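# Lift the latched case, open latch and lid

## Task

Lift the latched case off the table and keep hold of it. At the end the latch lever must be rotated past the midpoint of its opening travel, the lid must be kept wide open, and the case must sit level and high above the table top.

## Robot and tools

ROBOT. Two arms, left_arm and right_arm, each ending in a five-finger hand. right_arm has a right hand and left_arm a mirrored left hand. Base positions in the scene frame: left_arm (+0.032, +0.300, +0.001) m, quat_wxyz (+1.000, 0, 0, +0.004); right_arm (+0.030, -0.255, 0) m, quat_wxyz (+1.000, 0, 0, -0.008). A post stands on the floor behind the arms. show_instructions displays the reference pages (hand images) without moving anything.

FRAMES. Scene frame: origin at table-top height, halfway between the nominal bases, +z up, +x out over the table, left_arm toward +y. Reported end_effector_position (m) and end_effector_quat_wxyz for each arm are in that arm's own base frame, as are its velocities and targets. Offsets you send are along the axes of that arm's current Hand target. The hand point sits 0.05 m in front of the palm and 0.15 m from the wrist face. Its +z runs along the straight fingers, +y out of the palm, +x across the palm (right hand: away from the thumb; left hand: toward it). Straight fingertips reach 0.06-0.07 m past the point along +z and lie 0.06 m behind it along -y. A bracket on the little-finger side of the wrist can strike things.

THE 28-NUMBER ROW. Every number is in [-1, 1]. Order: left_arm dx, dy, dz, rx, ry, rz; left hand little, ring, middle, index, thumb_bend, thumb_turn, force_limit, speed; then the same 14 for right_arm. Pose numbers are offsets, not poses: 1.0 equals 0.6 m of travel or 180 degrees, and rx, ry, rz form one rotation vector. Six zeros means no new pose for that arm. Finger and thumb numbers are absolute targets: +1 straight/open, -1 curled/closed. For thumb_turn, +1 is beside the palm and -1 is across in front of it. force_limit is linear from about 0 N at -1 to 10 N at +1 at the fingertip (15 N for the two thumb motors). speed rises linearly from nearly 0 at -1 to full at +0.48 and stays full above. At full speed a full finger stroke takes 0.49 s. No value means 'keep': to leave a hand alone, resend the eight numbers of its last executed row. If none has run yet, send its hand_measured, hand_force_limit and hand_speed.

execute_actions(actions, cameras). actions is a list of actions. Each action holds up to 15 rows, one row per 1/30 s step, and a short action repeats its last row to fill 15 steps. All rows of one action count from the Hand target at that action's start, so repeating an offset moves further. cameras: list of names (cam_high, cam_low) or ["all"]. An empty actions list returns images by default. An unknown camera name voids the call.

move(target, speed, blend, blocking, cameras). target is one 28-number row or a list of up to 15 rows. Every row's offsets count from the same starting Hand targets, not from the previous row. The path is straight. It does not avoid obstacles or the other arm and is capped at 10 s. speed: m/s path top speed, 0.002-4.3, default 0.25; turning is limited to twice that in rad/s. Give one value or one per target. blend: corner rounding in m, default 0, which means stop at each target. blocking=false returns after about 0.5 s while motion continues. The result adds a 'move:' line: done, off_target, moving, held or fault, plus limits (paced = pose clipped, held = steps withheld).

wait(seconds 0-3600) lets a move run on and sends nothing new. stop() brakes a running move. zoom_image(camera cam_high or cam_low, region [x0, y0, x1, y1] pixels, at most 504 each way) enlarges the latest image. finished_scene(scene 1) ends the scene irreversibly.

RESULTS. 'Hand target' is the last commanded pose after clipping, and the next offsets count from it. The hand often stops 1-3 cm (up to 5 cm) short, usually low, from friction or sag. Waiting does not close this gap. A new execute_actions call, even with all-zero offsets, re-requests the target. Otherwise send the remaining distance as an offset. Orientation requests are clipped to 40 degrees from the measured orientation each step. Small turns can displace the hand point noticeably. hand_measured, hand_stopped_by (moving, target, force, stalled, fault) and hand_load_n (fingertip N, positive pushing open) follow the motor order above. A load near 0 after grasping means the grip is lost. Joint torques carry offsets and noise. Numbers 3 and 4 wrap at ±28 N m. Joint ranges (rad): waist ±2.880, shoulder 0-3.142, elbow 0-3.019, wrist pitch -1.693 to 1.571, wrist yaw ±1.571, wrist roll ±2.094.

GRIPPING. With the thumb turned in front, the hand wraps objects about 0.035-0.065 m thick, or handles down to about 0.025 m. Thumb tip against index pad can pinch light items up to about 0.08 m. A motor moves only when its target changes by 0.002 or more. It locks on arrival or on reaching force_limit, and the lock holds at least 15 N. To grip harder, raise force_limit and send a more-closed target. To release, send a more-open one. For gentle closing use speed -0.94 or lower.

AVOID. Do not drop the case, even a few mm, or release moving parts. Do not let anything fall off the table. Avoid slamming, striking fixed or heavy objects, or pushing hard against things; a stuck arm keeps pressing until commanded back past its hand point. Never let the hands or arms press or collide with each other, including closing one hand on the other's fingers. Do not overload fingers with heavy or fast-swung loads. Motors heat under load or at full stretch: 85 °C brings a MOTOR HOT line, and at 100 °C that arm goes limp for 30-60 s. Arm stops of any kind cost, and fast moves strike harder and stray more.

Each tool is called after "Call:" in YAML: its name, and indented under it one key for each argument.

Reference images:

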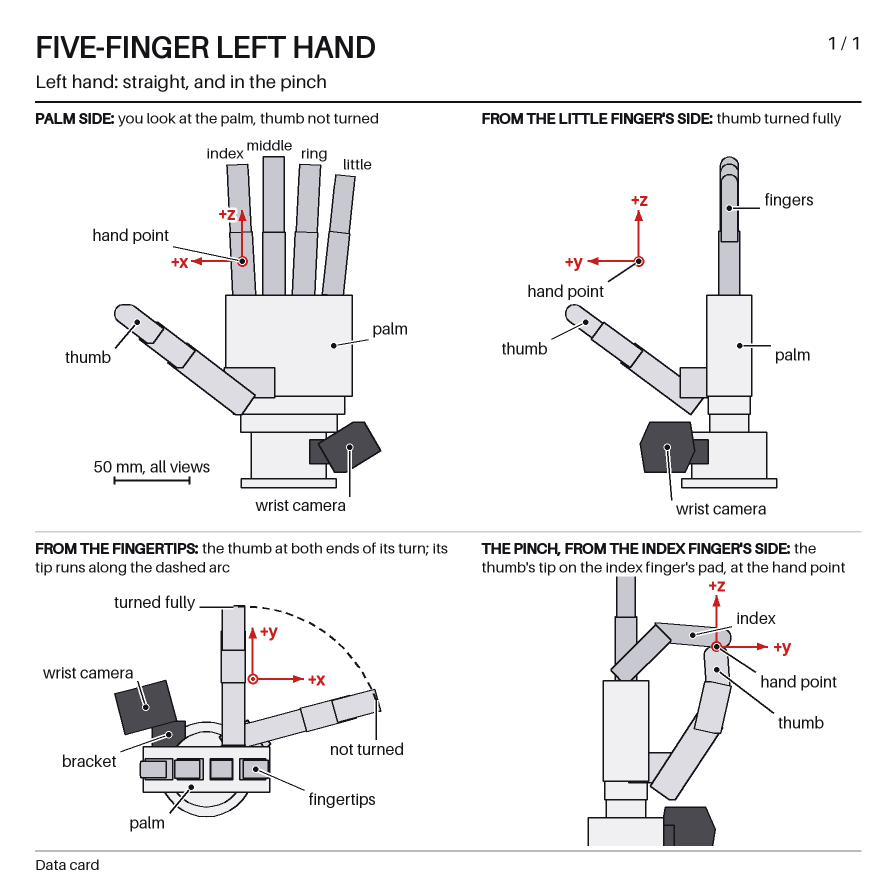

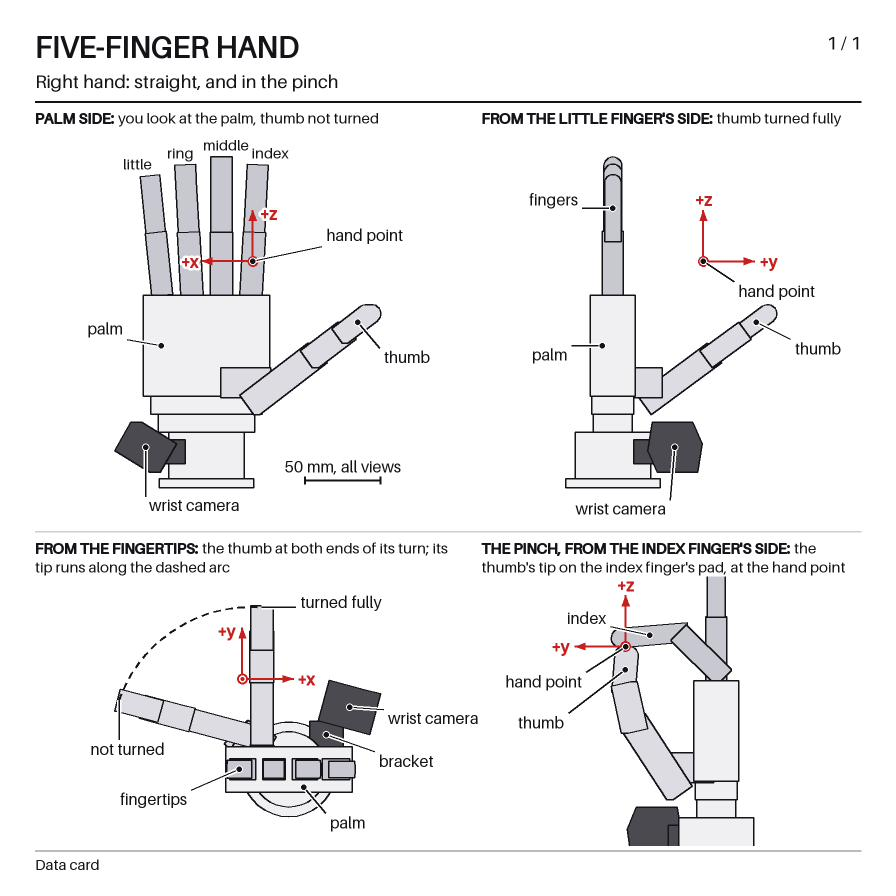

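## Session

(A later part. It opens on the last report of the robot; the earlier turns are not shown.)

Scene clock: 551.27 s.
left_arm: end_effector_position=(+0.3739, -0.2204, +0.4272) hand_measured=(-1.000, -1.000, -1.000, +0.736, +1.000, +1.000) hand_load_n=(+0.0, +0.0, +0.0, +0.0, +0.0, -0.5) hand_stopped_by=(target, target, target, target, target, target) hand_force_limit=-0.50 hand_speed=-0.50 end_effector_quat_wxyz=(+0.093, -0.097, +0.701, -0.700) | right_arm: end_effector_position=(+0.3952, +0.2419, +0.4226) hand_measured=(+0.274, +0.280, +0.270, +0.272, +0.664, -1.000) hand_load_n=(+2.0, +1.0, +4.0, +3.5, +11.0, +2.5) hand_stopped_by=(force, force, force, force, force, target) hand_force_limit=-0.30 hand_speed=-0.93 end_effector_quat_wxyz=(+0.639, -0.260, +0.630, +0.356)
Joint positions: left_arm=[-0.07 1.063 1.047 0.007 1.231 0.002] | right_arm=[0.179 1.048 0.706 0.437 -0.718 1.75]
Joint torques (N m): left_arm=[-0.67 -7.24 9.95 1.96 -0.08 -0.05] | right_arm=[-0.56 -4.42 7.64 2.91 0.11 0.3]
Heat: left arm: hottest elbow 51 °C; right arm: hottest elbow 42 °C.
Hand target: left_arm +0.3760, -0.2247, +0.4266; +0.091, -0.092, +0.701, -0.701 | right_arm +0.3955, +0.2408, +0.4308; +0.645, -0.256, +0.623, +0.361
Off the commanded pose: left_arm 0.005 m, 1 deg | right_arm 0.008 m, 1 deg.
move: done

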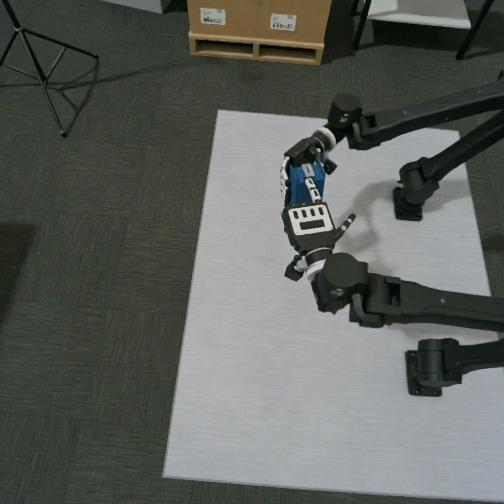

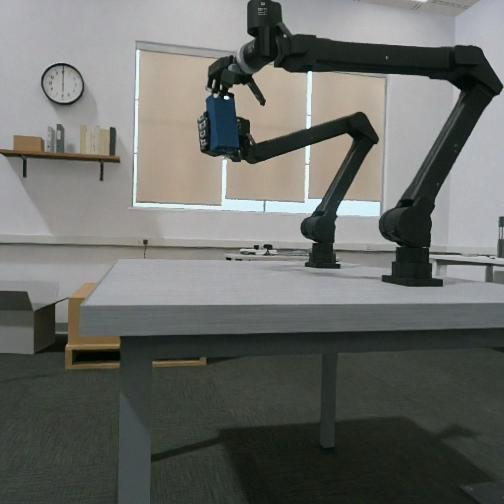

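Call:
move:
  target: [0,0.0,0.006,0,0,0,-1,-1,-1,0.80,1,1,-0.5,-0.9,0,0,0,0,0,0,0.25,0.24,0.18,0.16,0.5,-1,-0.3,-0.93]
  speed: 0.03
  cameras: ["all"]

Call:
zoom_image:
  camera: "cam_low"
  region: [212, 84, 236, 108]

Call:
zoom_image:
  camera: "cam_high"
  region: [290, 155, 330, 195]

Scene clock: 553.90 s.
left_arm: end_effector_position=(+0.3756, -0.2221, +0.4259) hand_measured=(-1.000, -1.000, -1.000, +0.800, +1.000, +1.000) hand_load_n=(+0.0, +0.5, +0.0, -1.0, +0.0, -0.5) hand_stopped_by=(target, target, target, target, target, target) hand_force_limit=-0.50 hand_speed=-0.90 end_effector_quat_wxyz=(+0.093, -0.099, +0.701, -0.700) | right_arm: end_effector_position=(+0.3966, +0.2403, +0.4230) hand_measured=(+0.274, +0.280, +0.270, +0.272, +0.664, -1.000) hand_load_n=(+2.0, +1.0, +4.0, +4.0, +10.5, +2.5) hand_stopped_by=(force, force, force, force, force, target) hand_force_limit=-0.30 hand_speed=-0.93 end_effector_quat_wxyz=(+0.640, -0.256, +0.631, +0.356)
Joint positions: left_arm=[-0.074 1.066 1.047 0.008 1.223 0.002] | right_arm=[0.176 1.049 0.706 0.438 -0.716 1.756]
Joint torques (N m): left_arm=[-0.97 -7.41 10 1.96 -0.14 -0.05] | right_arm=[-0.32 -4.42 7.6 2.88 0.03 0.23]
Heat: left arm: hottest elbow 50 °C; right arm: hottest elbow 42 °C.
Hand target: left_arm +0.3769, -0.2282, +0.4266; +0.091, -0.092, +0.701, -0.701 | right_arm +0.3956, +0.2408, +0.4307; +0.645, -0.256, +0.623, +0.361
Off the commanded pose: left_arm 0.006 m, 1 deg | right_arm 0.008 m, 1 deg.
move: done

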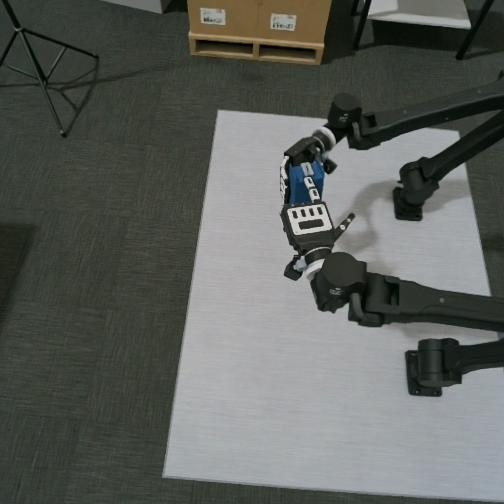

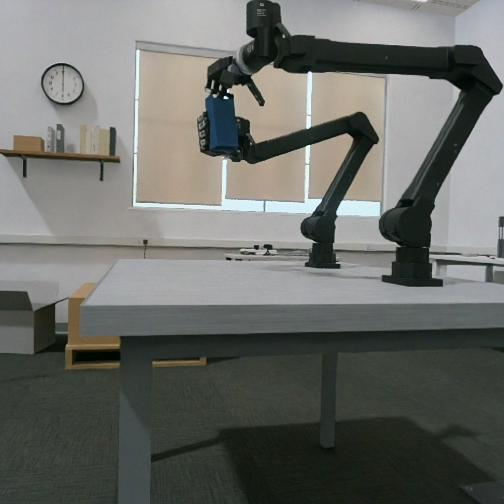

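Scaled by 21.000.

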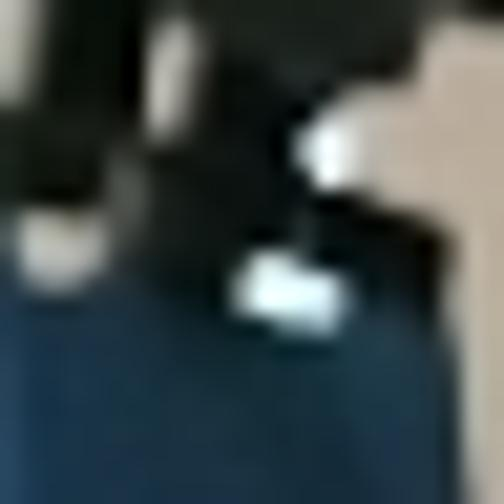

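Scaled by 12.600.

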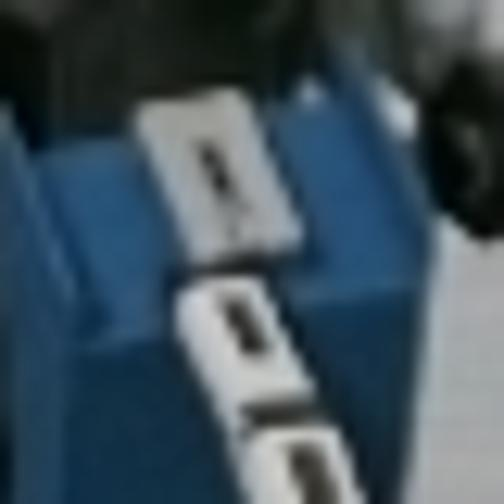

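Call:
move:
  target: [0,0.0,0.00,0,0,0,-1,-1,-1,0.87,1,1,-0.5,-0.9,0,0,0,0,0,0,0.25,0.24,0.18,0.16,0.5,-1,-0.3,-0.93]
  speed: 0.03
  cameras: ["all"]

Call:
zoom_image:
  camera: "cam_low"
  region: [212, 84, 236, 108]

Call:
zoom_image:
  camera: "cam_high"
  region: [290, 155, 330, 195]

Scene clock: 556.13 s.
left_arm: end_effector_position=(+0.3768, -0.2222, +0.4244) hand_measured=(-1.000, -1.000, -1.000, +0.870, +1.000, +1.000) hand_load_n=(+0.0, +0.0, +0.0, -2.5, +0.0, +0.0) hand_stopped_by=(target, target, target, target, target, target) hand_force_limit=-0.50 hand_speed=-0.90 end_effector_quat_wxyz=(+0.092, -0.101, +0.702, -0.699) | right_arm: end_effector_position=(+0.3971, +0.2396, +0.4244) hand_measured=(+0.274, +0.280, +0.270, +0.272, +0.664, -1.000) hand_load_n=(+2.0, +1.5, +4.0, +4.0, +10.5, +3.0) hand_stopped_by=(force, force, force, force, force, target) hand_force_limit=-0.30 hand_speed=-0.93 end_effector_quat_wxyz=(+0.640, -0.253, +0.631, +0.358)
Joint positions: left_arm=[-0.074 1.071 1.047 0.008 1.223 0.002] | right_arm=[0.175 1.049 0.706 0.443 -0.714 1.767]
Joint torques (N m): left_arm=[-0.97 -7.82 10.18 1.98 -0.13 -0.06] | right_arm=[-0.32 -4.42 7.68 2.69 -0.02 0.11]
Heat: left arm: hottest elbow 50 °C; right arm: hottest elbow 42 °C.
Hand target: left_arm +0.3769, -0.2281, +0.4266; +0.091, -0.092, +0.701, -0.701 | right_arm +0.3955, +0.2409, +0.4307; +0.645, -0.256, +0.623, +0.361
Off the commanded pose: left_arm 0.006 m, 1 deg | right_arm 0.007 m, 1 deg.
move: done

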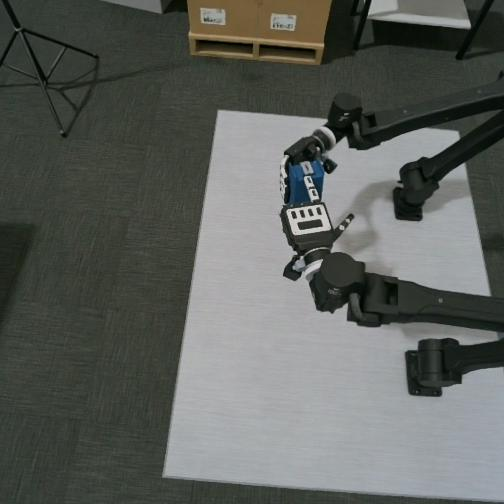

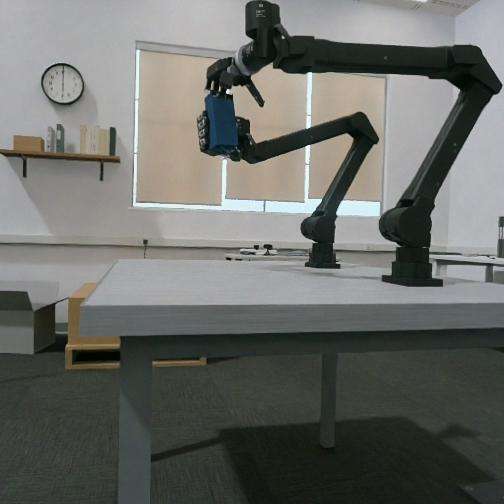

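Scaled by 21.000.

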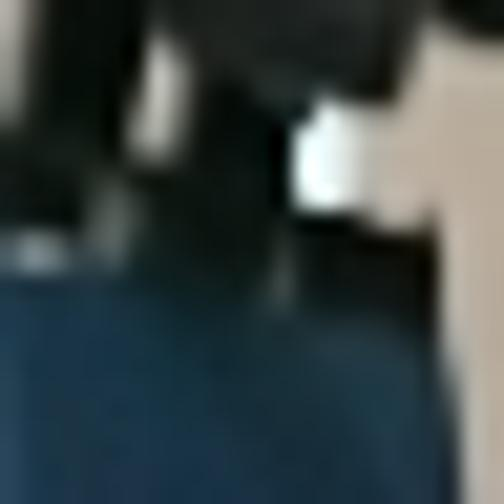

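Scaled by 12.600.

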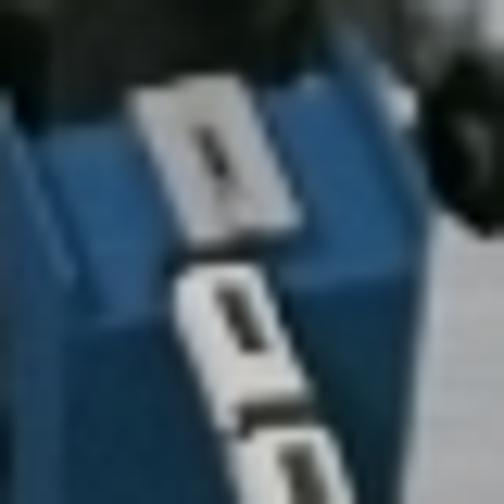

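Call:
move:
  target: [0,0.0,0.00,0,0,0,-1,-1,-1,0.94,1,1,-0.5,-0.9,0,0,0,0,0,0,0.25,0.24,0.18,0.16,0.5,-1,-0.3,-0.93]
  speed: 0.03
  cameras: ["all"]

Call:
zoom_image:
  camera: "cam_low"
  region: [206, 74, 246, 114]

Call:
zoom_image:
  camera: "cam_high"
  region: [290, 155, 330, 195]

Scene clock: 558.37 s.
left_arm: end_effector_position=(+0.3779, -0.2224, +0.4228) hand_measured=(-1.000, -1.000, -1.000, +0.940, +1.000, +1.000) hand_load_n=(+0.0, +0.0, +0.0, -4.0, +0.0, +0.0) hand_stopped_by=(target, target, target, target, target, target) hand_force_limit=-0.50 hand_speed=-0.90 end_effector_quat_wxyz=(+0.090, -0.102, +0.702, -0.699) | right_arm: end_effector_position=(+0.3974, +0.2390, +0.4258) hand_measured=(+0.274, +0.280, +0.270, +0.272, +0.664, -1.000) hand_load_n=(+1.5, +1.0, +4.0, +4.0, +10.5, +3.5) hand_stopped_by=(force, force, force, force, force, target) hand_force_limit=-0.30 hand_speed=-0.93 end_effector_quat_wxyz=(+0.640, -0.250, +0.631, +0.361)
Joint positions: left_arm=[-0.075 1.075 1.047 0.008 1.223 0.002] | right_arm=[0.175 1.049 0.706 0.448 -0.713 1.777]
Joint torques (N m): left_arm=[-0.97 -8.23 10.1 1.98 -0.12 -0.06] | right_arm=[-0.26 -4.42 7.58 2.48 -0.06 0.02]
Heat: left arm: hottest elbow 50 °C; right arm: hottest elbow 42 °C.
Hand target: left_arm +0.3769, -0.2281, +0.4266; +0.091, -0.092, +0.701, -0.701 | right_arm +0.3955, +0.2408, +0.4307; +0.645, -0.256, +0.623, +0.361
Off the commanded pose: left_arm 0.007 m, 1 deg | right_arm 0.006 m, 1 deg.
move: done

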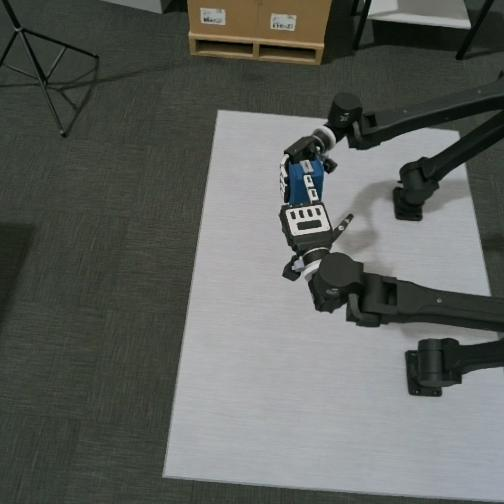

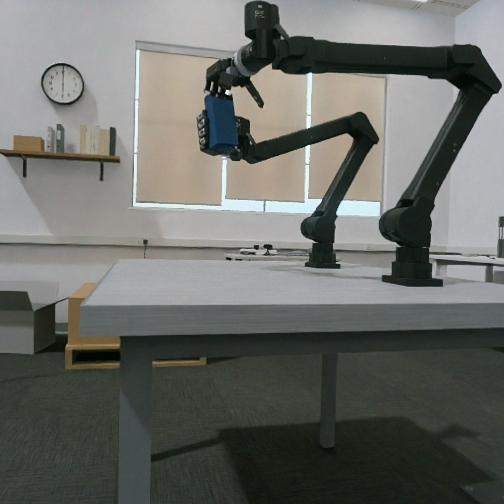

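Scaled by 12.600.

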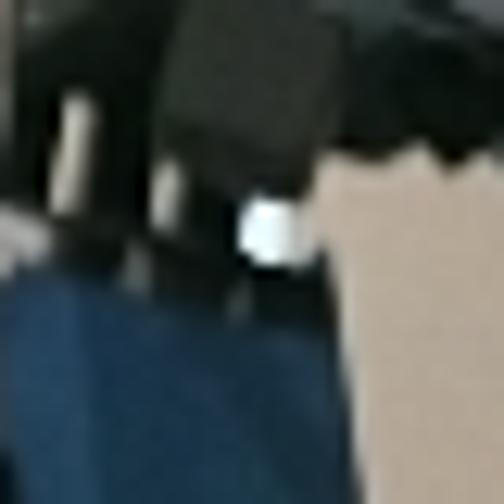

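Scaled by 12.600.

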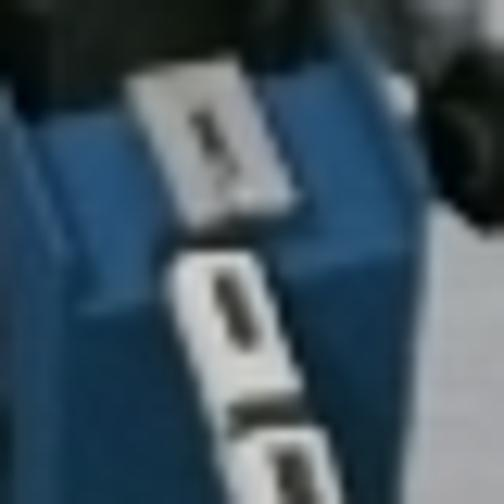

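Call:
zoom_image:
  camera: "cam_high"
  region: [294, 156, 320, 182]

Scaled by 19.385.

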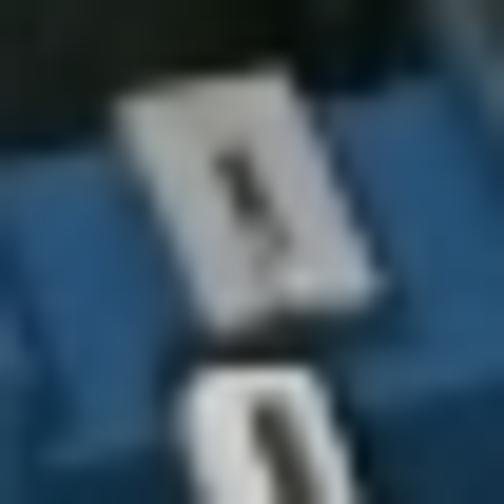

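Call:
move:
  target: [0,0.0,0.00,0,0,0,-1,-1,-1,0.78,1,1,-0.5,-0.9,0,0,0,0,0,0,0.25,0.24,0.18,0.16,0.5,-1,-0.3,-0.93]
  speed: 0.03

Call:
move:
  target:
    - [0,0.0,-0.05,0,0,0,-1,-1,-1,0.78,1,1,-0.5,-0.9,0,0,0,0,0,0,0.25,0.24,0.18,0.16,0.5,-1,-0.3,-0.93]
    - [0,-0.05,-0.17,0,0,0,-1,-1,-1,0.78,1,1,-0.5,-0.9,0,0,0,0,0,0,0.25,0.24,0.18,0.16,0.5,-1,-0.3,-0.93]
  speed: [0.05,0.15]
  blend: [0.01,0]
  cameras: ["all"]

Call:
zoom_image:
  camera: "cam_high"
  region: [290, 155, 330, 195]

Call:
zoom_image:
  camera: "cam_low"
  region: [206, 84, 238, 116]

Scene clock: 567.50 s.
left_arm: end_effector_position=(+0.3778, -0.2233, +0.4232) hand_measured=(-1.000, -1.000, -1.000, +0.780, +1.000, +1.000) hand_load_n=(+0.0, +0.0, +0.0, +1.5, +0.0, -0.5) hand_stopped_by=(target, target, target, target, target, target) hand_force_limit=-0.50 hand_speed=-0.90 end_effector_quat_wxyz=(+0.091, -0.100, +0.702, -0.699) | right_arm: end_effector_position=(+0.3978, +0.2394, +0.4222) hand_measured=(+0.274, +0.280, +0.270, +0.272, +0.664, -1.000) hand_load_n=(+2.5, +1.5, +4.0, +3.5, +11.0, +2.0) hand_stopped_by=(force, force, force, force, force, target) hand_force_limit=-0.30 hand_speed=-0.93 end_effector_quat_wxyz=(+0.638, -0.250, +0.633, +0.361)
Joint positions: left_arm=[-0.077 1.075 1.047 0.011 1.222 0.002] | right_arm=[0.175 1.053 0.703 0.448 -0.715 1.773]
Joint torques (N m): left_arm=[-0.79 -8.29 10.04 1.84 -0.11 -0.06] | right_arm=[-0.32 -4.66 7.8 2.5 0 0.05]
Heat: left arm: hottest elbow 49 °C; right arm: hottest elbow 42 °C.
Hand target: left_arm +0.3770, -0.2282, +0.4265; +0.091, -0.093, +0.701, -0.701 | right_arm +0.3955, +0.2408, +0.4307; +0.645, -0.256, +0.623, +0.361
Off the commanded pose: left_arm 0.006 m, 1 deg | right_arm 0.009 m, 2 deg.
move: done

Scene clock: 569.00 s.
left_arm: end_effector_position=(+0.3529, -0.1289, +0.4355) hand_measured=(-1.000, -1.000, -1.000, +0.780, +1.000, +1.000) hand_load_n=(+0.0, +0.0, +0.0, +0.0, +0.0, +0.0) hand_stopped_by=(target, target, target, target, target, target) hand_force_limit=-0.50 hand_speed=-0.90 end_effector_quat_wxyz=(+0.083, -0.103, +0.700, -0.702) | right_arm: end_effector_position=(+0.3967, +0.2400, +0.4220) hand_measured=(+0.274, +0.280, +0.270, +0.272, +0.664, -1.000) hand_load_n=(+2.0, +1.0, +4.0, +3.5, +11.0, +3.0) hand_stopped_by=(force, force, force, force, force, target) hand_force_limit=-0.30 hand_speed=-0.93 end_effector_quat_wxyz=(+0.637, -0.253, +0.632, +0.362)
Joint positions: left_arm=[0.199 1.028 1.047 -0.045 1.507 -0.003] | right_arm=[0.175 1.053 0.703 0.448 -0.72 1.77]
Joint torques (N m): left_arm=[0.15 -8.29 12.68 0.91 0.06 -0.17] | right_arm=[-0.32 -4.78 7.83 2.5 0.18 0.09]
Heat: left arm: hottest elbow 49 °C; right arm: hottest elbow 42 °C.
Hand target: left_arm +0.3507, -0.1296, +0.4566; +0.091, -0.092, +0.701, -0.701 | right_arm +0.3955, +0.2409, +0.4307; +0.645, -0.256, +0.623, +0.361
Off the commanded pose: left_arm 0.021 m, 2 deg | right_arm 0.009 m, 1 deg.
move: off_target (left_arm)

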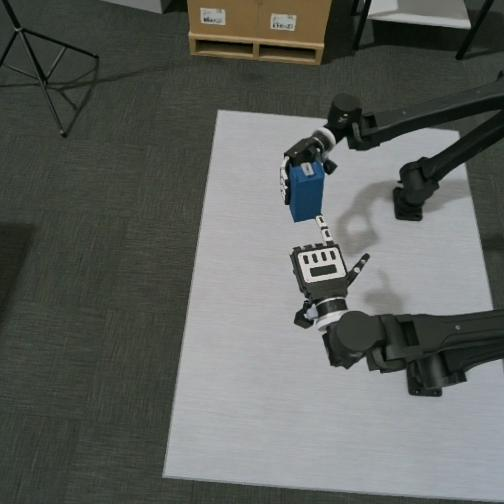

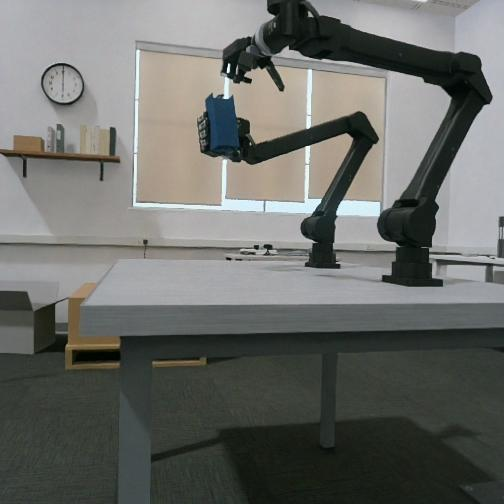

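Scaled by 12.600.

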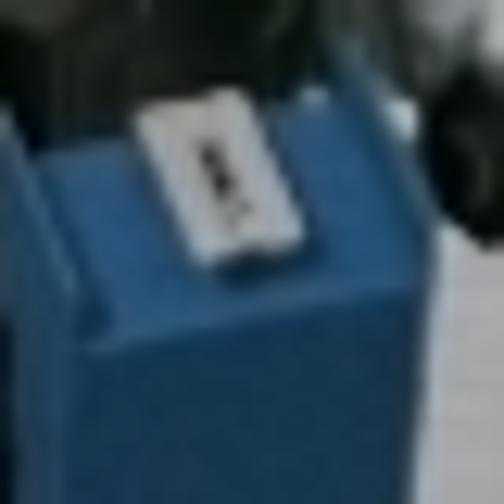

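Scaled by 15.750.

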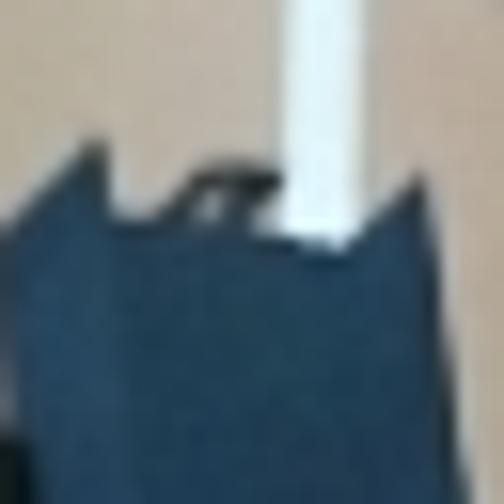

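Call:
move:
  target: [0,0.0,0,0,0,0,-1,-1,-1,0.78,1,1,-0.5,-0.9,-0.461,0.0558,0.0432,0,0,0,0.25,0.24,0.18,0.16,0.5,-1,-0.3,-0.93]
  speed: 0.15
  cameras: ["all"]

Scene clock: 576.67 s.
left_arm: end_effector_position=(+0.3529, -0.1289, +0.4355) hand_measured=(-1.000, -1.000, -1.000, +0.780, +1.000, +1.000) hand_load_n=(+0.0, +0.0, +0.0, +0.0, +0.0, -0.5) hand_stopped_by=(target, target, target, target, target, target) hand_force_limit=-0.50 hand_speed=-0.90 end_effector_quat_wxyz=(+0.082, -0.103, +0.700, -0.702) | right_arm: end_effector_position=(+0.4038, +0.2413, +0.6832) hand_measured=(+0.274, +0.280, +0.270, +0.272, +0.664, -1.000) hand_load_n=(+1.5, +1.5, +3.5, +3.5, +10.5, +2.5) hand_stopped_by=(force, force, force, force, force, target) hand_force_limit=-0.30 hand_speed=-0.93 end_effector_quat_wxyz=(+0.630, -0.250, +0.640, +0.363)
Joint positions: left_arm=[0.199 1.028 1.047 -0.045 1.507 -0.003] | right_arm=[0.175 1.07 1.423 -0.278 -0.72 1.77]
Joint torques (N m): left_arm=[0.21 -8.29 12.67 0.85 0.06 -0.17] | right_arm=[-0.26 -4.95 10.82 1.92 0.15 0.09]
Heat: left arm: hottest elbow 50 °C; right arm: hottest elbow 42 °C.
Hand target: left_arm +0.3507, -0.1296, +0.4566; +0.091, -0.092, +0.701, -0.701 | right_arm +0.3955, +0.2410, +0.7106; +0.645, -0.256, +0.623, +0.361
Off the commanded pose: left_arm 0.021 m, 2 deg | right_arm 0.028 m, 3 deg.
move: off_target (right_arm)

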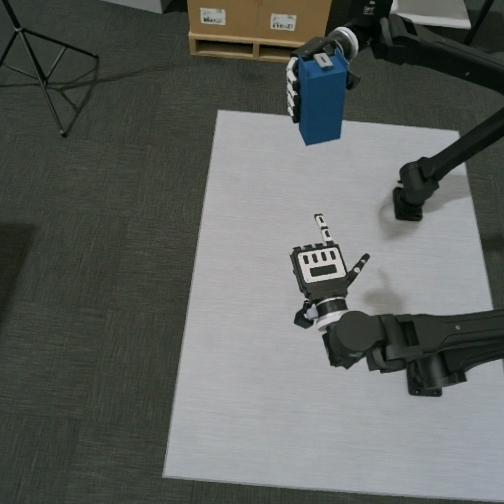

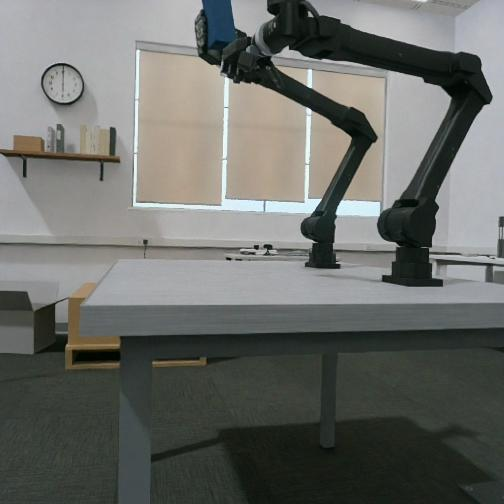

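Call:
zoom_image:
  camera: "cam_high"
  region: [292, 36, 356, 100]

Call:
zoom_image:
  camera: "cam_high"
  region: [308, 46, 336, 74]

Scaled by 7.875.

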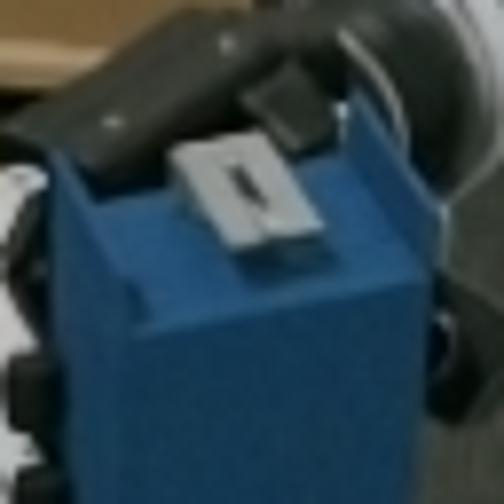

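Scaled by 18.000.

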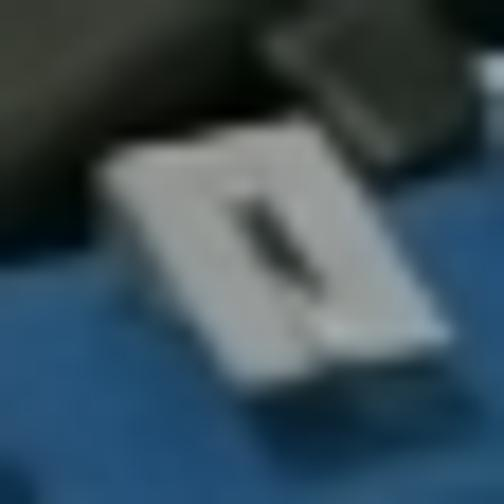

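Call:
move:
  target: [0,0.0,0,0,0,0,-1,-1,-1,0.62,1,1,-0.5,-0.9,0.461,-0.0558,-0.0432,0,0,0,0.25,0.24,0.18,0.16,0.5,-1,-0.3,-0.93]
  speed: 0.15

Scene clock: 593.33 s.
left_arm: end_effector_position=(+0.3529, -0.1289, +0.4355) hand_measured=(-1.000, -1.000, -1.000, +0.620, +1.000, +1.000) hand_load_n=(+0.0, +0.0, +0.0, +0.0, +0.0, +0.0) hand_stopped_by=(target, target, target, target, target, target) hand_force_limit=-0.50 hand_speed=-0.90 end_effector_quat_wxyz=(+0.082, -0.103, +0.700, -0.702) | right_arm: end_effector_position=(+0.3980, +0.2403, +0.4195) hand_measured=(+0.274, +0.280, +0.270, +0.272, +0.664, -1.000) hand_load_n=(+1.5, +1.5, +4.0, +3.5, +11.0, +2.5) hand_stopped_by=(force, force, force, force, force, target) hand_force_limit=-0.30 hand_speed=-0.93 end_effector_quat_wxyz=(+0.633, -0.252, +0.636, +0.362)
Joint positions: left_arm=[0.199 1.028 1.047 -0.045 1.507 -0.003] | right_arm=[0.175 1.055 0.703 0.438 -0.72 1.77]
Joint torques (N m): left_arm=[0.15 -8.29 12.68 0.87 0.06 -0.17] | right_arm=[-0.32 -4.95 7.87 2.91 0.17 0.08]
Heat: left arm: hottest elbow 51 °C; right arm: hottest elbow 42 °C.
Hand target: left_arm +0.3507, -0.1296, +0.4566; +0.091, -0.092, +0.701, -0.701 | right_arm +0.3955, +0.2408, +0.4309; +0.645, -0.256, +0.623, +0.361
Off the commanded pose: left_arm 0.021 m, 2 deg | right_arm 0.012 m, 2 deg.
move: off_target (right_arm)

Call:
move:
  target: [-0.001,0.0,0.1208,0,0,0,-1,-1,-1,0.62,1,1,-0.5,-0.9,0,0,0,0,0,0,0.25,0.24,0.18,0.16,0.5,-1,-0.3,-0.93]
  speed: 0.1
  cameras: ["all"]

Call:
zoom_image:
  camera: "cam_low"
  region: [210, 82, 238, 110]

Call:
zoom_image:
  camera: "cam_high"
  region: [290, 155, 330, 195]

Scene clock: 596.67 s.
left_arm: end_effector_position=(+0.3645, -0.1984, +0.4303) hand_measured=(-1.000, -1.000, -1.000, +0.620, +1.000, +1.000) hand_load_n=(+0.0, +0.0, +0.0, +0.0, +0.0, -0.5) hand_stopped_by=(target, target, target, target, target, target) hand_force_limit=-0.50 hand_speed=-0.90 end_effector_quat_wxyz=(+0.077, -0.107, +0.703, -0.699) | right_arm: end_effector_position=(+0.3980, +0.2403, +0.4195) hand_measured=(+0.274, +0.280, +0.270, +0.272, +0.664, -1.000) hand_load_n=(+2.0, +1.5, +4.0, +3.5, +10.5, +3.0) hand_stopped_by=(force, force, force, force, force, target) hand_force_limit=-0.30 hand_speed=-0.93 end_effector_quat_wxyz=(+0.633, -0.252, +0.636, +0.362)
Joint positions: left_arm=[-0.007 1.046 1.051 -0.045 1.304 -0.003] | right_arm=[0.175 1.055 0.703 0.438 -0.72 1.77]
Joint torques (N m): left_arm=[0.09 -7.59 14.3 1.02 -0.12 -0.06] | right_arm=[-0.26 -4.95 7.82 2.89 0.17 0.08]
Heat: left arm: hottest elbow 51 °C; right arm: hottest elbow 42 °C.
Hand target: left_arm +0.3700, -0.1995, +0.4566; +0.091, -0.092, +0.701, -0.701 | right_arm +0.3955, +0.2408, +0.4309; +0.645, -0.256, +0.623, +0.361
Off the commanded pose: left_arm 0.027 m, 2 deg | right_arm 0.012 m, 2 deg.
move: off_target (left_arm)

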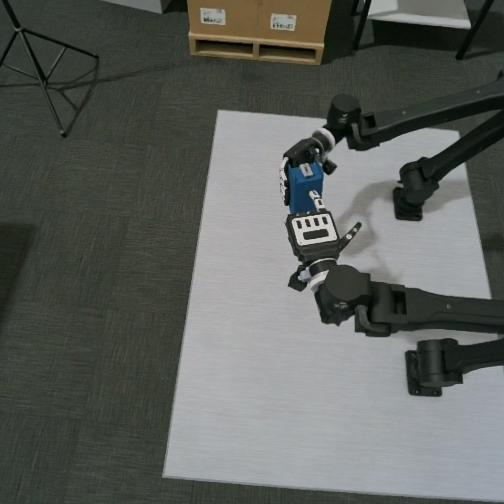

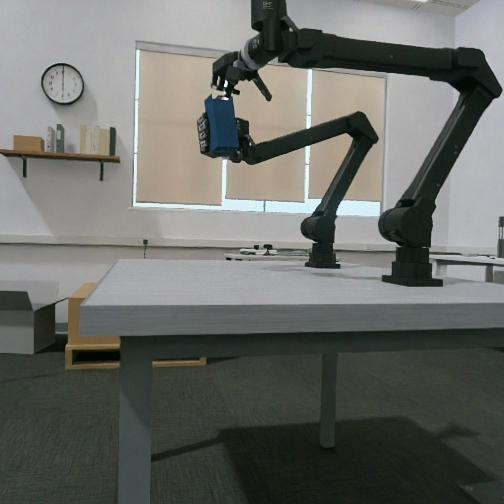

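Scaled by 18.000.

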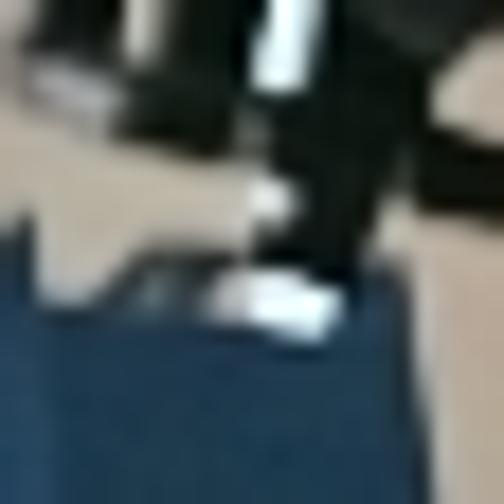

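Scaled by 12.600.

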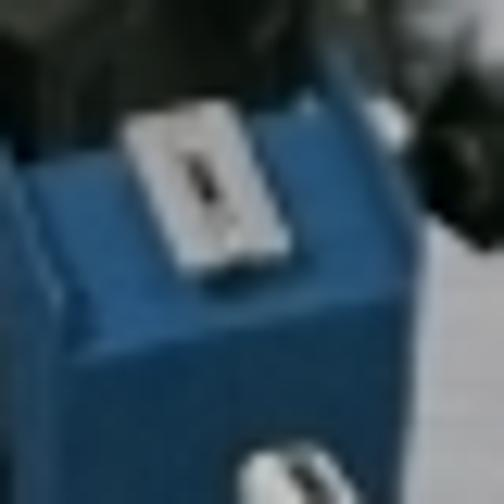

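Call:
move:
  target: [-0.0225,-0.006,0.043,0,0,0,-1,-1,-1,0.62,1,1,-0.5,-0.9,0,0,0,0,0,0,0.25,0.24,0.18,0.16,0.5,-1,-0.3,-0.93]
  speed: 0.05
  cameras: ["all"]

Call:
zoom_image:
  camera: "cam_low"
  region: [210, 82, 238, 110]

Call:
zoom_image:
  camera: "cam_high"
  region: [290, 155, 330, 195]

Scene clock: 602.37 s.
left_arm: end_effector_position=(+0.3841, -0.2177, +0.4331) hand_measured=(-1.000, -1.000, -1.000, +0.620, +1.000, +1.000) hand_load_n=(+0.0, +0.0, +0.0, +0.0, +0.0, -0.5) hand_stopped_by=(target, target, target, target, target, target) hand_force_limit=-0.50 hand_speed=-0.90 end_effector_quat_wxyz=(+0.076, -0.111, +0.704, -0.698) | right_arm: end_effector_position=(+0.3980, +0.2403, +0.4195) hand_measured=(+0.274, +0.280, +0.270, +0.272, +0.664, -1.000) hand_load_n=(+2.0, +1.0, +4.0, +3.5, +11.0, +3.0) hand_stopped_by=(force, force, force, force, force, target) hand_force_limit=-0.30 hand_speed=-0.93 end_effector_quat_wxyz=(+0.633, -0.252, +0.636, +0.362)
Joint positions: left_arm=[-0.06 1.1 1.099 -0.045 1.247 -0.003] | right_arm=[0.175 1.055 0.703 0.438 -0.72 1.77]
Joint torques (N m): left_arm=[-0.32 -8.12 14.37 1.25 -0.12 -0.04] | right_arm=[-0.26 -4.95 7.82 2.89 0.17 0.08]
Heat: left arm: hottest elbow 53 °C; right arm: hottest elbow 42 °C.
Hand target: left_arm +0.3897, -0.2209, +0.4603; +0.091, -0.092, +0.701, -0.701 | right_arm +0.3955, +0.2408, +0.4309; +0.645, -0.256, +0.623, +0.361
Off the commanded pose: left_arm 0.028 m, 3 deg | right_arm 0.012 m, 2 deg.
move: off_target (left_arm)

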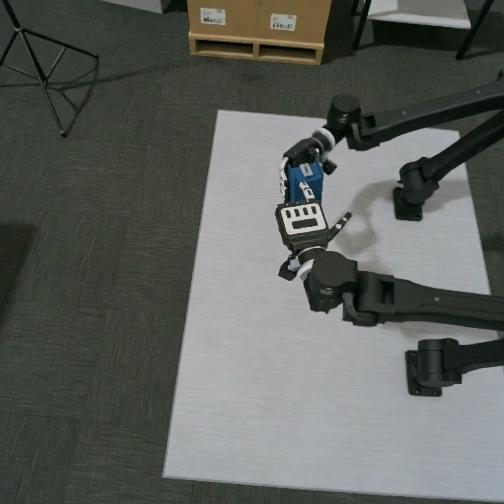

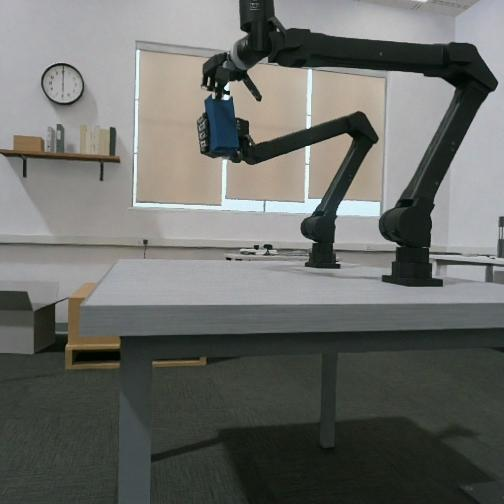

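Scaled by 18.000.

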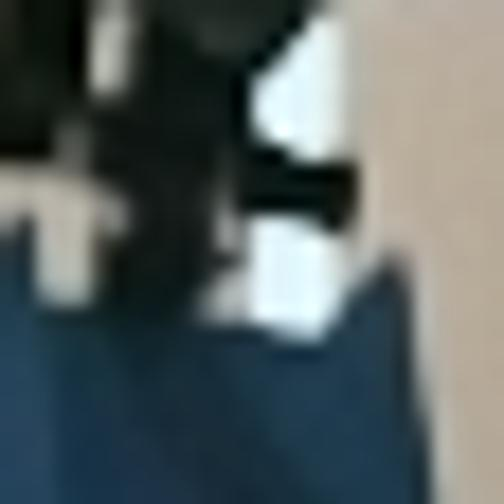

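Scaled by 12.600.

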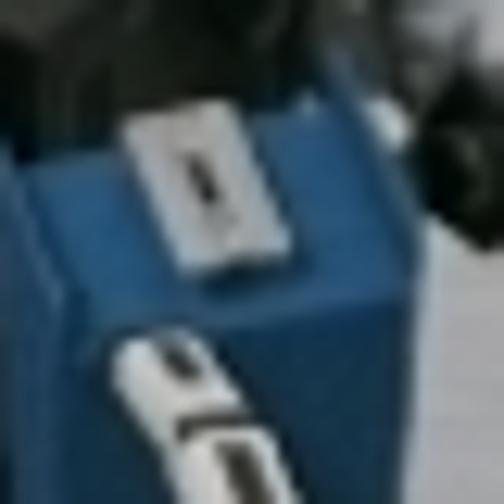

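Call:
move:
  target: [0.0045,-0.0083,-0.002,0,0,0,-1,-1,-1,0.62,1,1,-0.5,-0.9,0,0,0,0,0,0,0.25,0.24,0.18,0.16,0.5,-1,-0.3,-0.93]
  speed: 0.05
  cameras: ["all"]

Call:
zoom_image:
  camera: "cam_low"
  region: [210, 82, 238, 110]

Call:
zoom_image:
  camera: "cam_high"
  region: [290, 155, 330, 195]

Scene clock: 605.43 s.
left_arm: end_effector_position=(+0.3841, -0.2177, +0.4364) hand_measured=(-1.000, -1.000, -1.000, +0.620, +1.000, +1.000) hand_load_n=(+0.0, +0.0, +0.5, +0.0, +0.0, +0.0) hand_stopped_by=(target, target, target, target, target, target) hand_force_limit=-0.50 hand_speed=-0.90 end_effector_quat_wxyz=(+0.076, -0.111, +0.704, -0.698) | right_arm: end_effector_position=(+0.3980, +0.2403, +0.4195) hand_measured=(+0.274, +0.280, +0.270, +0.272, +0.664, -1.000) hand_load_n=(+2.0, +1.5, +4.0, +3.5, +11.0, +3.0) hand_stopped_by=(force, force, force, force, force, target) hand_force_limit=-0.30 hand_speed=-0.93 end_effector_quat_wxyz=(+0.633, -0.252, +0.636, +0.362)
Joint positions: left_arm=[-0.06 1.1 1.108 -0.054 1.247 -0.003] | right_arm=[0.175 1.055 0.703 0.438 -0.72 1.77]
Joint torques (N m): left_arm=[-0.26 -8.88 14.3 0.96 -0.09 -0.05] | right_arm=[-0.26 -4.95 7.82 2.89 0.17 0.08]
Heat: left arm: hottest elbow 53 °C; right arm: hottest elbow 42 °C.
Hand target: left_arm +0.3868, -0.2205, +0.4652; +0.091, -0.092, +0.701, -0.701 | right_arm +0.3955, +0.2408, +0.4309; +0.645, -0.256, +0.623, +0.361
Off the commanded pose: left_arm 0.029 m, 3 deg | right_arm 0.012 m, 2 deg.
move: off_target (left_arm)

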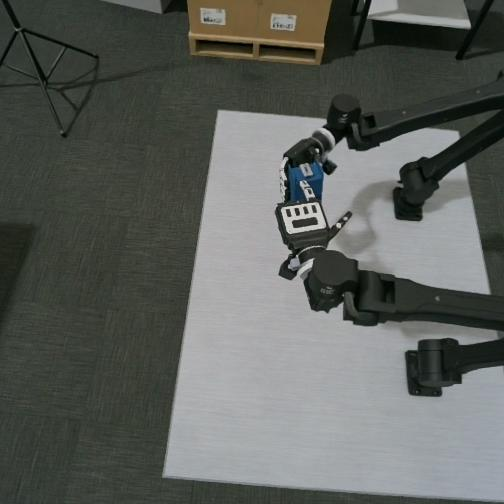

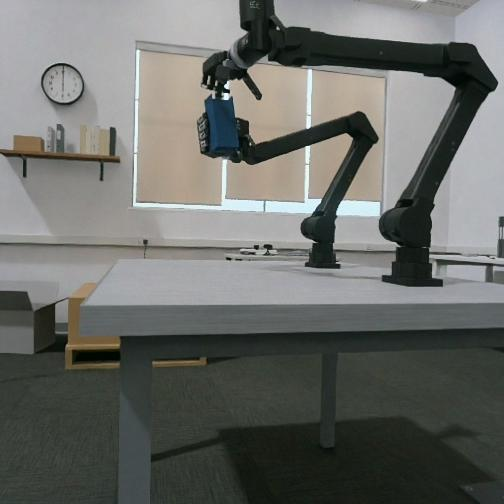

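Scaled by 18.000.

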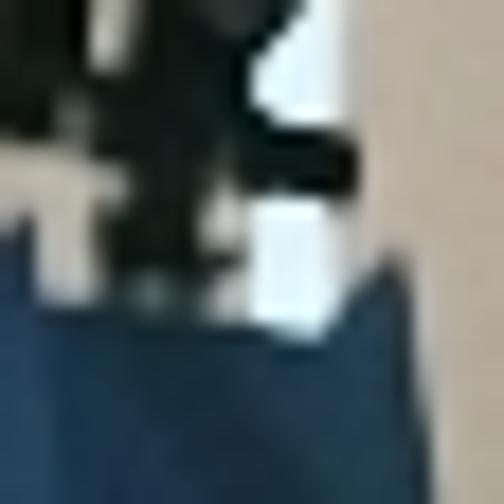

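Scaled by 12.600.

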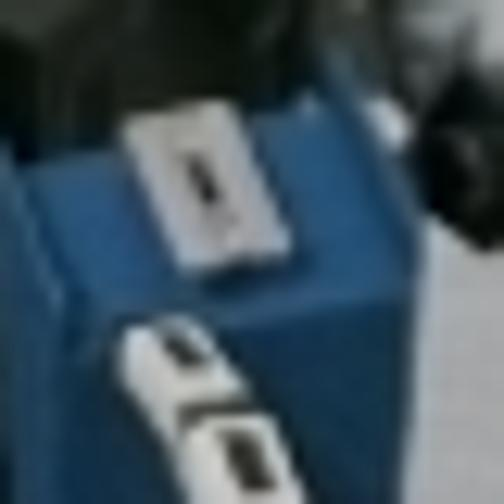

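Call:
move:
  target: [0.013,0.0,0.006,0,0,0,-1,-1,-1,0.62,1,1,-0.5,-0.9,0,0,0,0,0,0,0.25,0.24,0.18,0.16,0.5,-1,-0.3,-0.93]
  speed: 0.05
  cameras: ["all"]

Call:
zoom_image:
  camera: "cam_low"
  region: [210, 82, 238, 110]

Call:
zoom_image:
  camera: "cam_high"
  region: [290, 155, 330, 195]

Scene clock: 612.97 s.
left_arm: end_effector_position=(+0.3815, -0.2234, +0.4376) hand_measured=(-1.000, -1.000, -1.000, +0.620, +1.000, +1.000) hand_load_n=(+0.0, -0.5, +0.0, +0.0, +0.0, -0.5) hand_stopped_by=(target, target, target, target, target, target) hand_force_limit=-0.50 hand_speed=-0.90 end_effector_quat_wxyz=(+0.075, -0.111, +0.704, -0.697) | right_arm: end_effector_position=(+0.3980, +0.2403, +0.4195) hand_measured=(+0.274, +0.280, +0.270, +0.272, +0.664, -1.000) hand_load_n=(+2.0, +1.0, +4.0, +3.5, +10.5, +3.0) hand_stopped_by=(force, force, force, force, force, target) hand_force_limit=-0.30 hand_speed=-0.93 end_effector_quat_wxyz=(+0.633, -0.252, +0.636, +0.362)
Joint positions: left_arm=[-0.076 1.095 1.108 -0.061 1.231 -0.003] | right_arm=[0.175 1.055 0.703 0.438 -0.72 1.77]
Joint torques (N m): left_arm=[-0.26 -9.7 13.56 1.09 -0.11 -0.03] | right_arm=[-0.26 -4.89 7.82 2.89 0.17 0.08]
Motor temperatures (°C): left_arm=[29 34 56 30 29 27] | right_arm=[28 33 42 29 28 30]
Heat: left arm: hottest elbow 56 °C; right arm: hottest elbow 42 °C.
Hand target: left_arm +0.3801, -0.2259, +0.4652; +0.091, -0.092, +0.701, -0.701 | right_arm +0.3955, +0.2408, +0.4309; +0.645, -0.256, +0.623, +0.361
Off the commanded pose: left_arm 0.028 m, 3 deg | right_arm 0.012 m, 2 deg.
move: off_target (left_arm)

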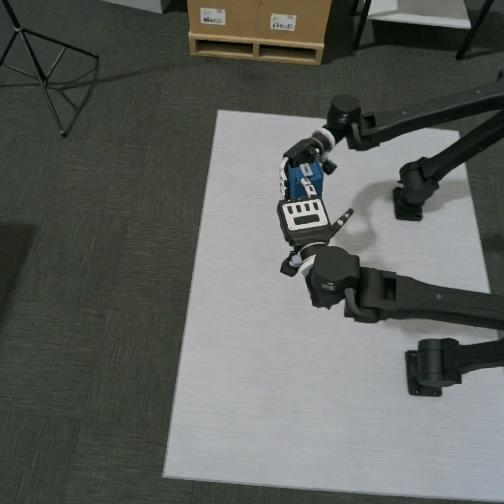

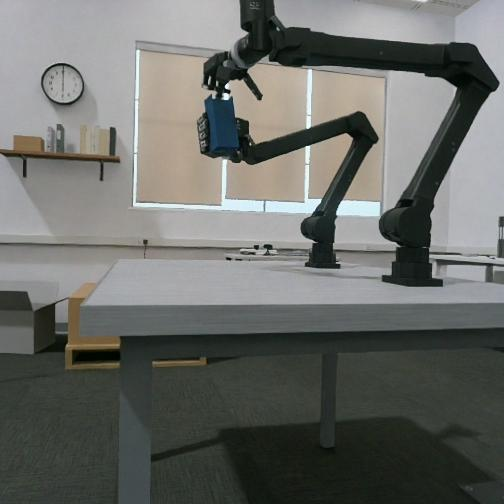

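Scaled by 18.000.

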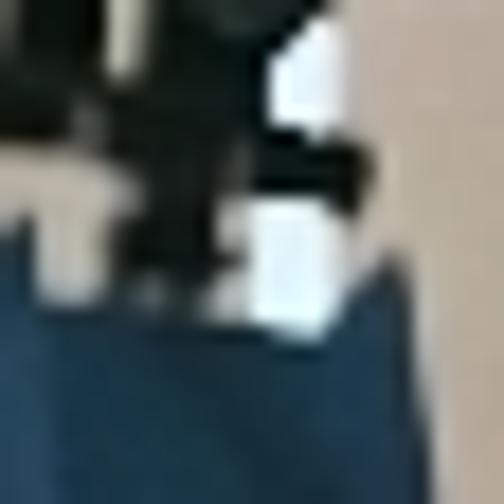

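Scaled by 12.600.

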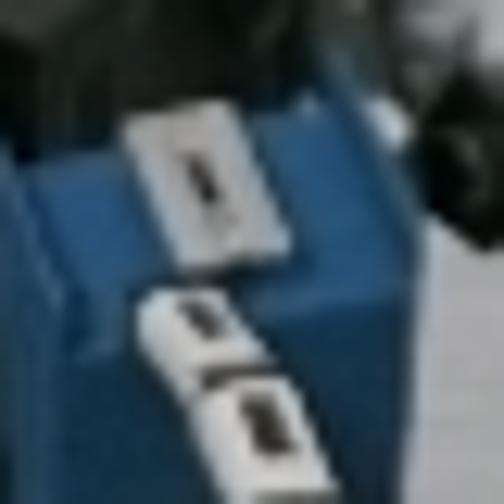

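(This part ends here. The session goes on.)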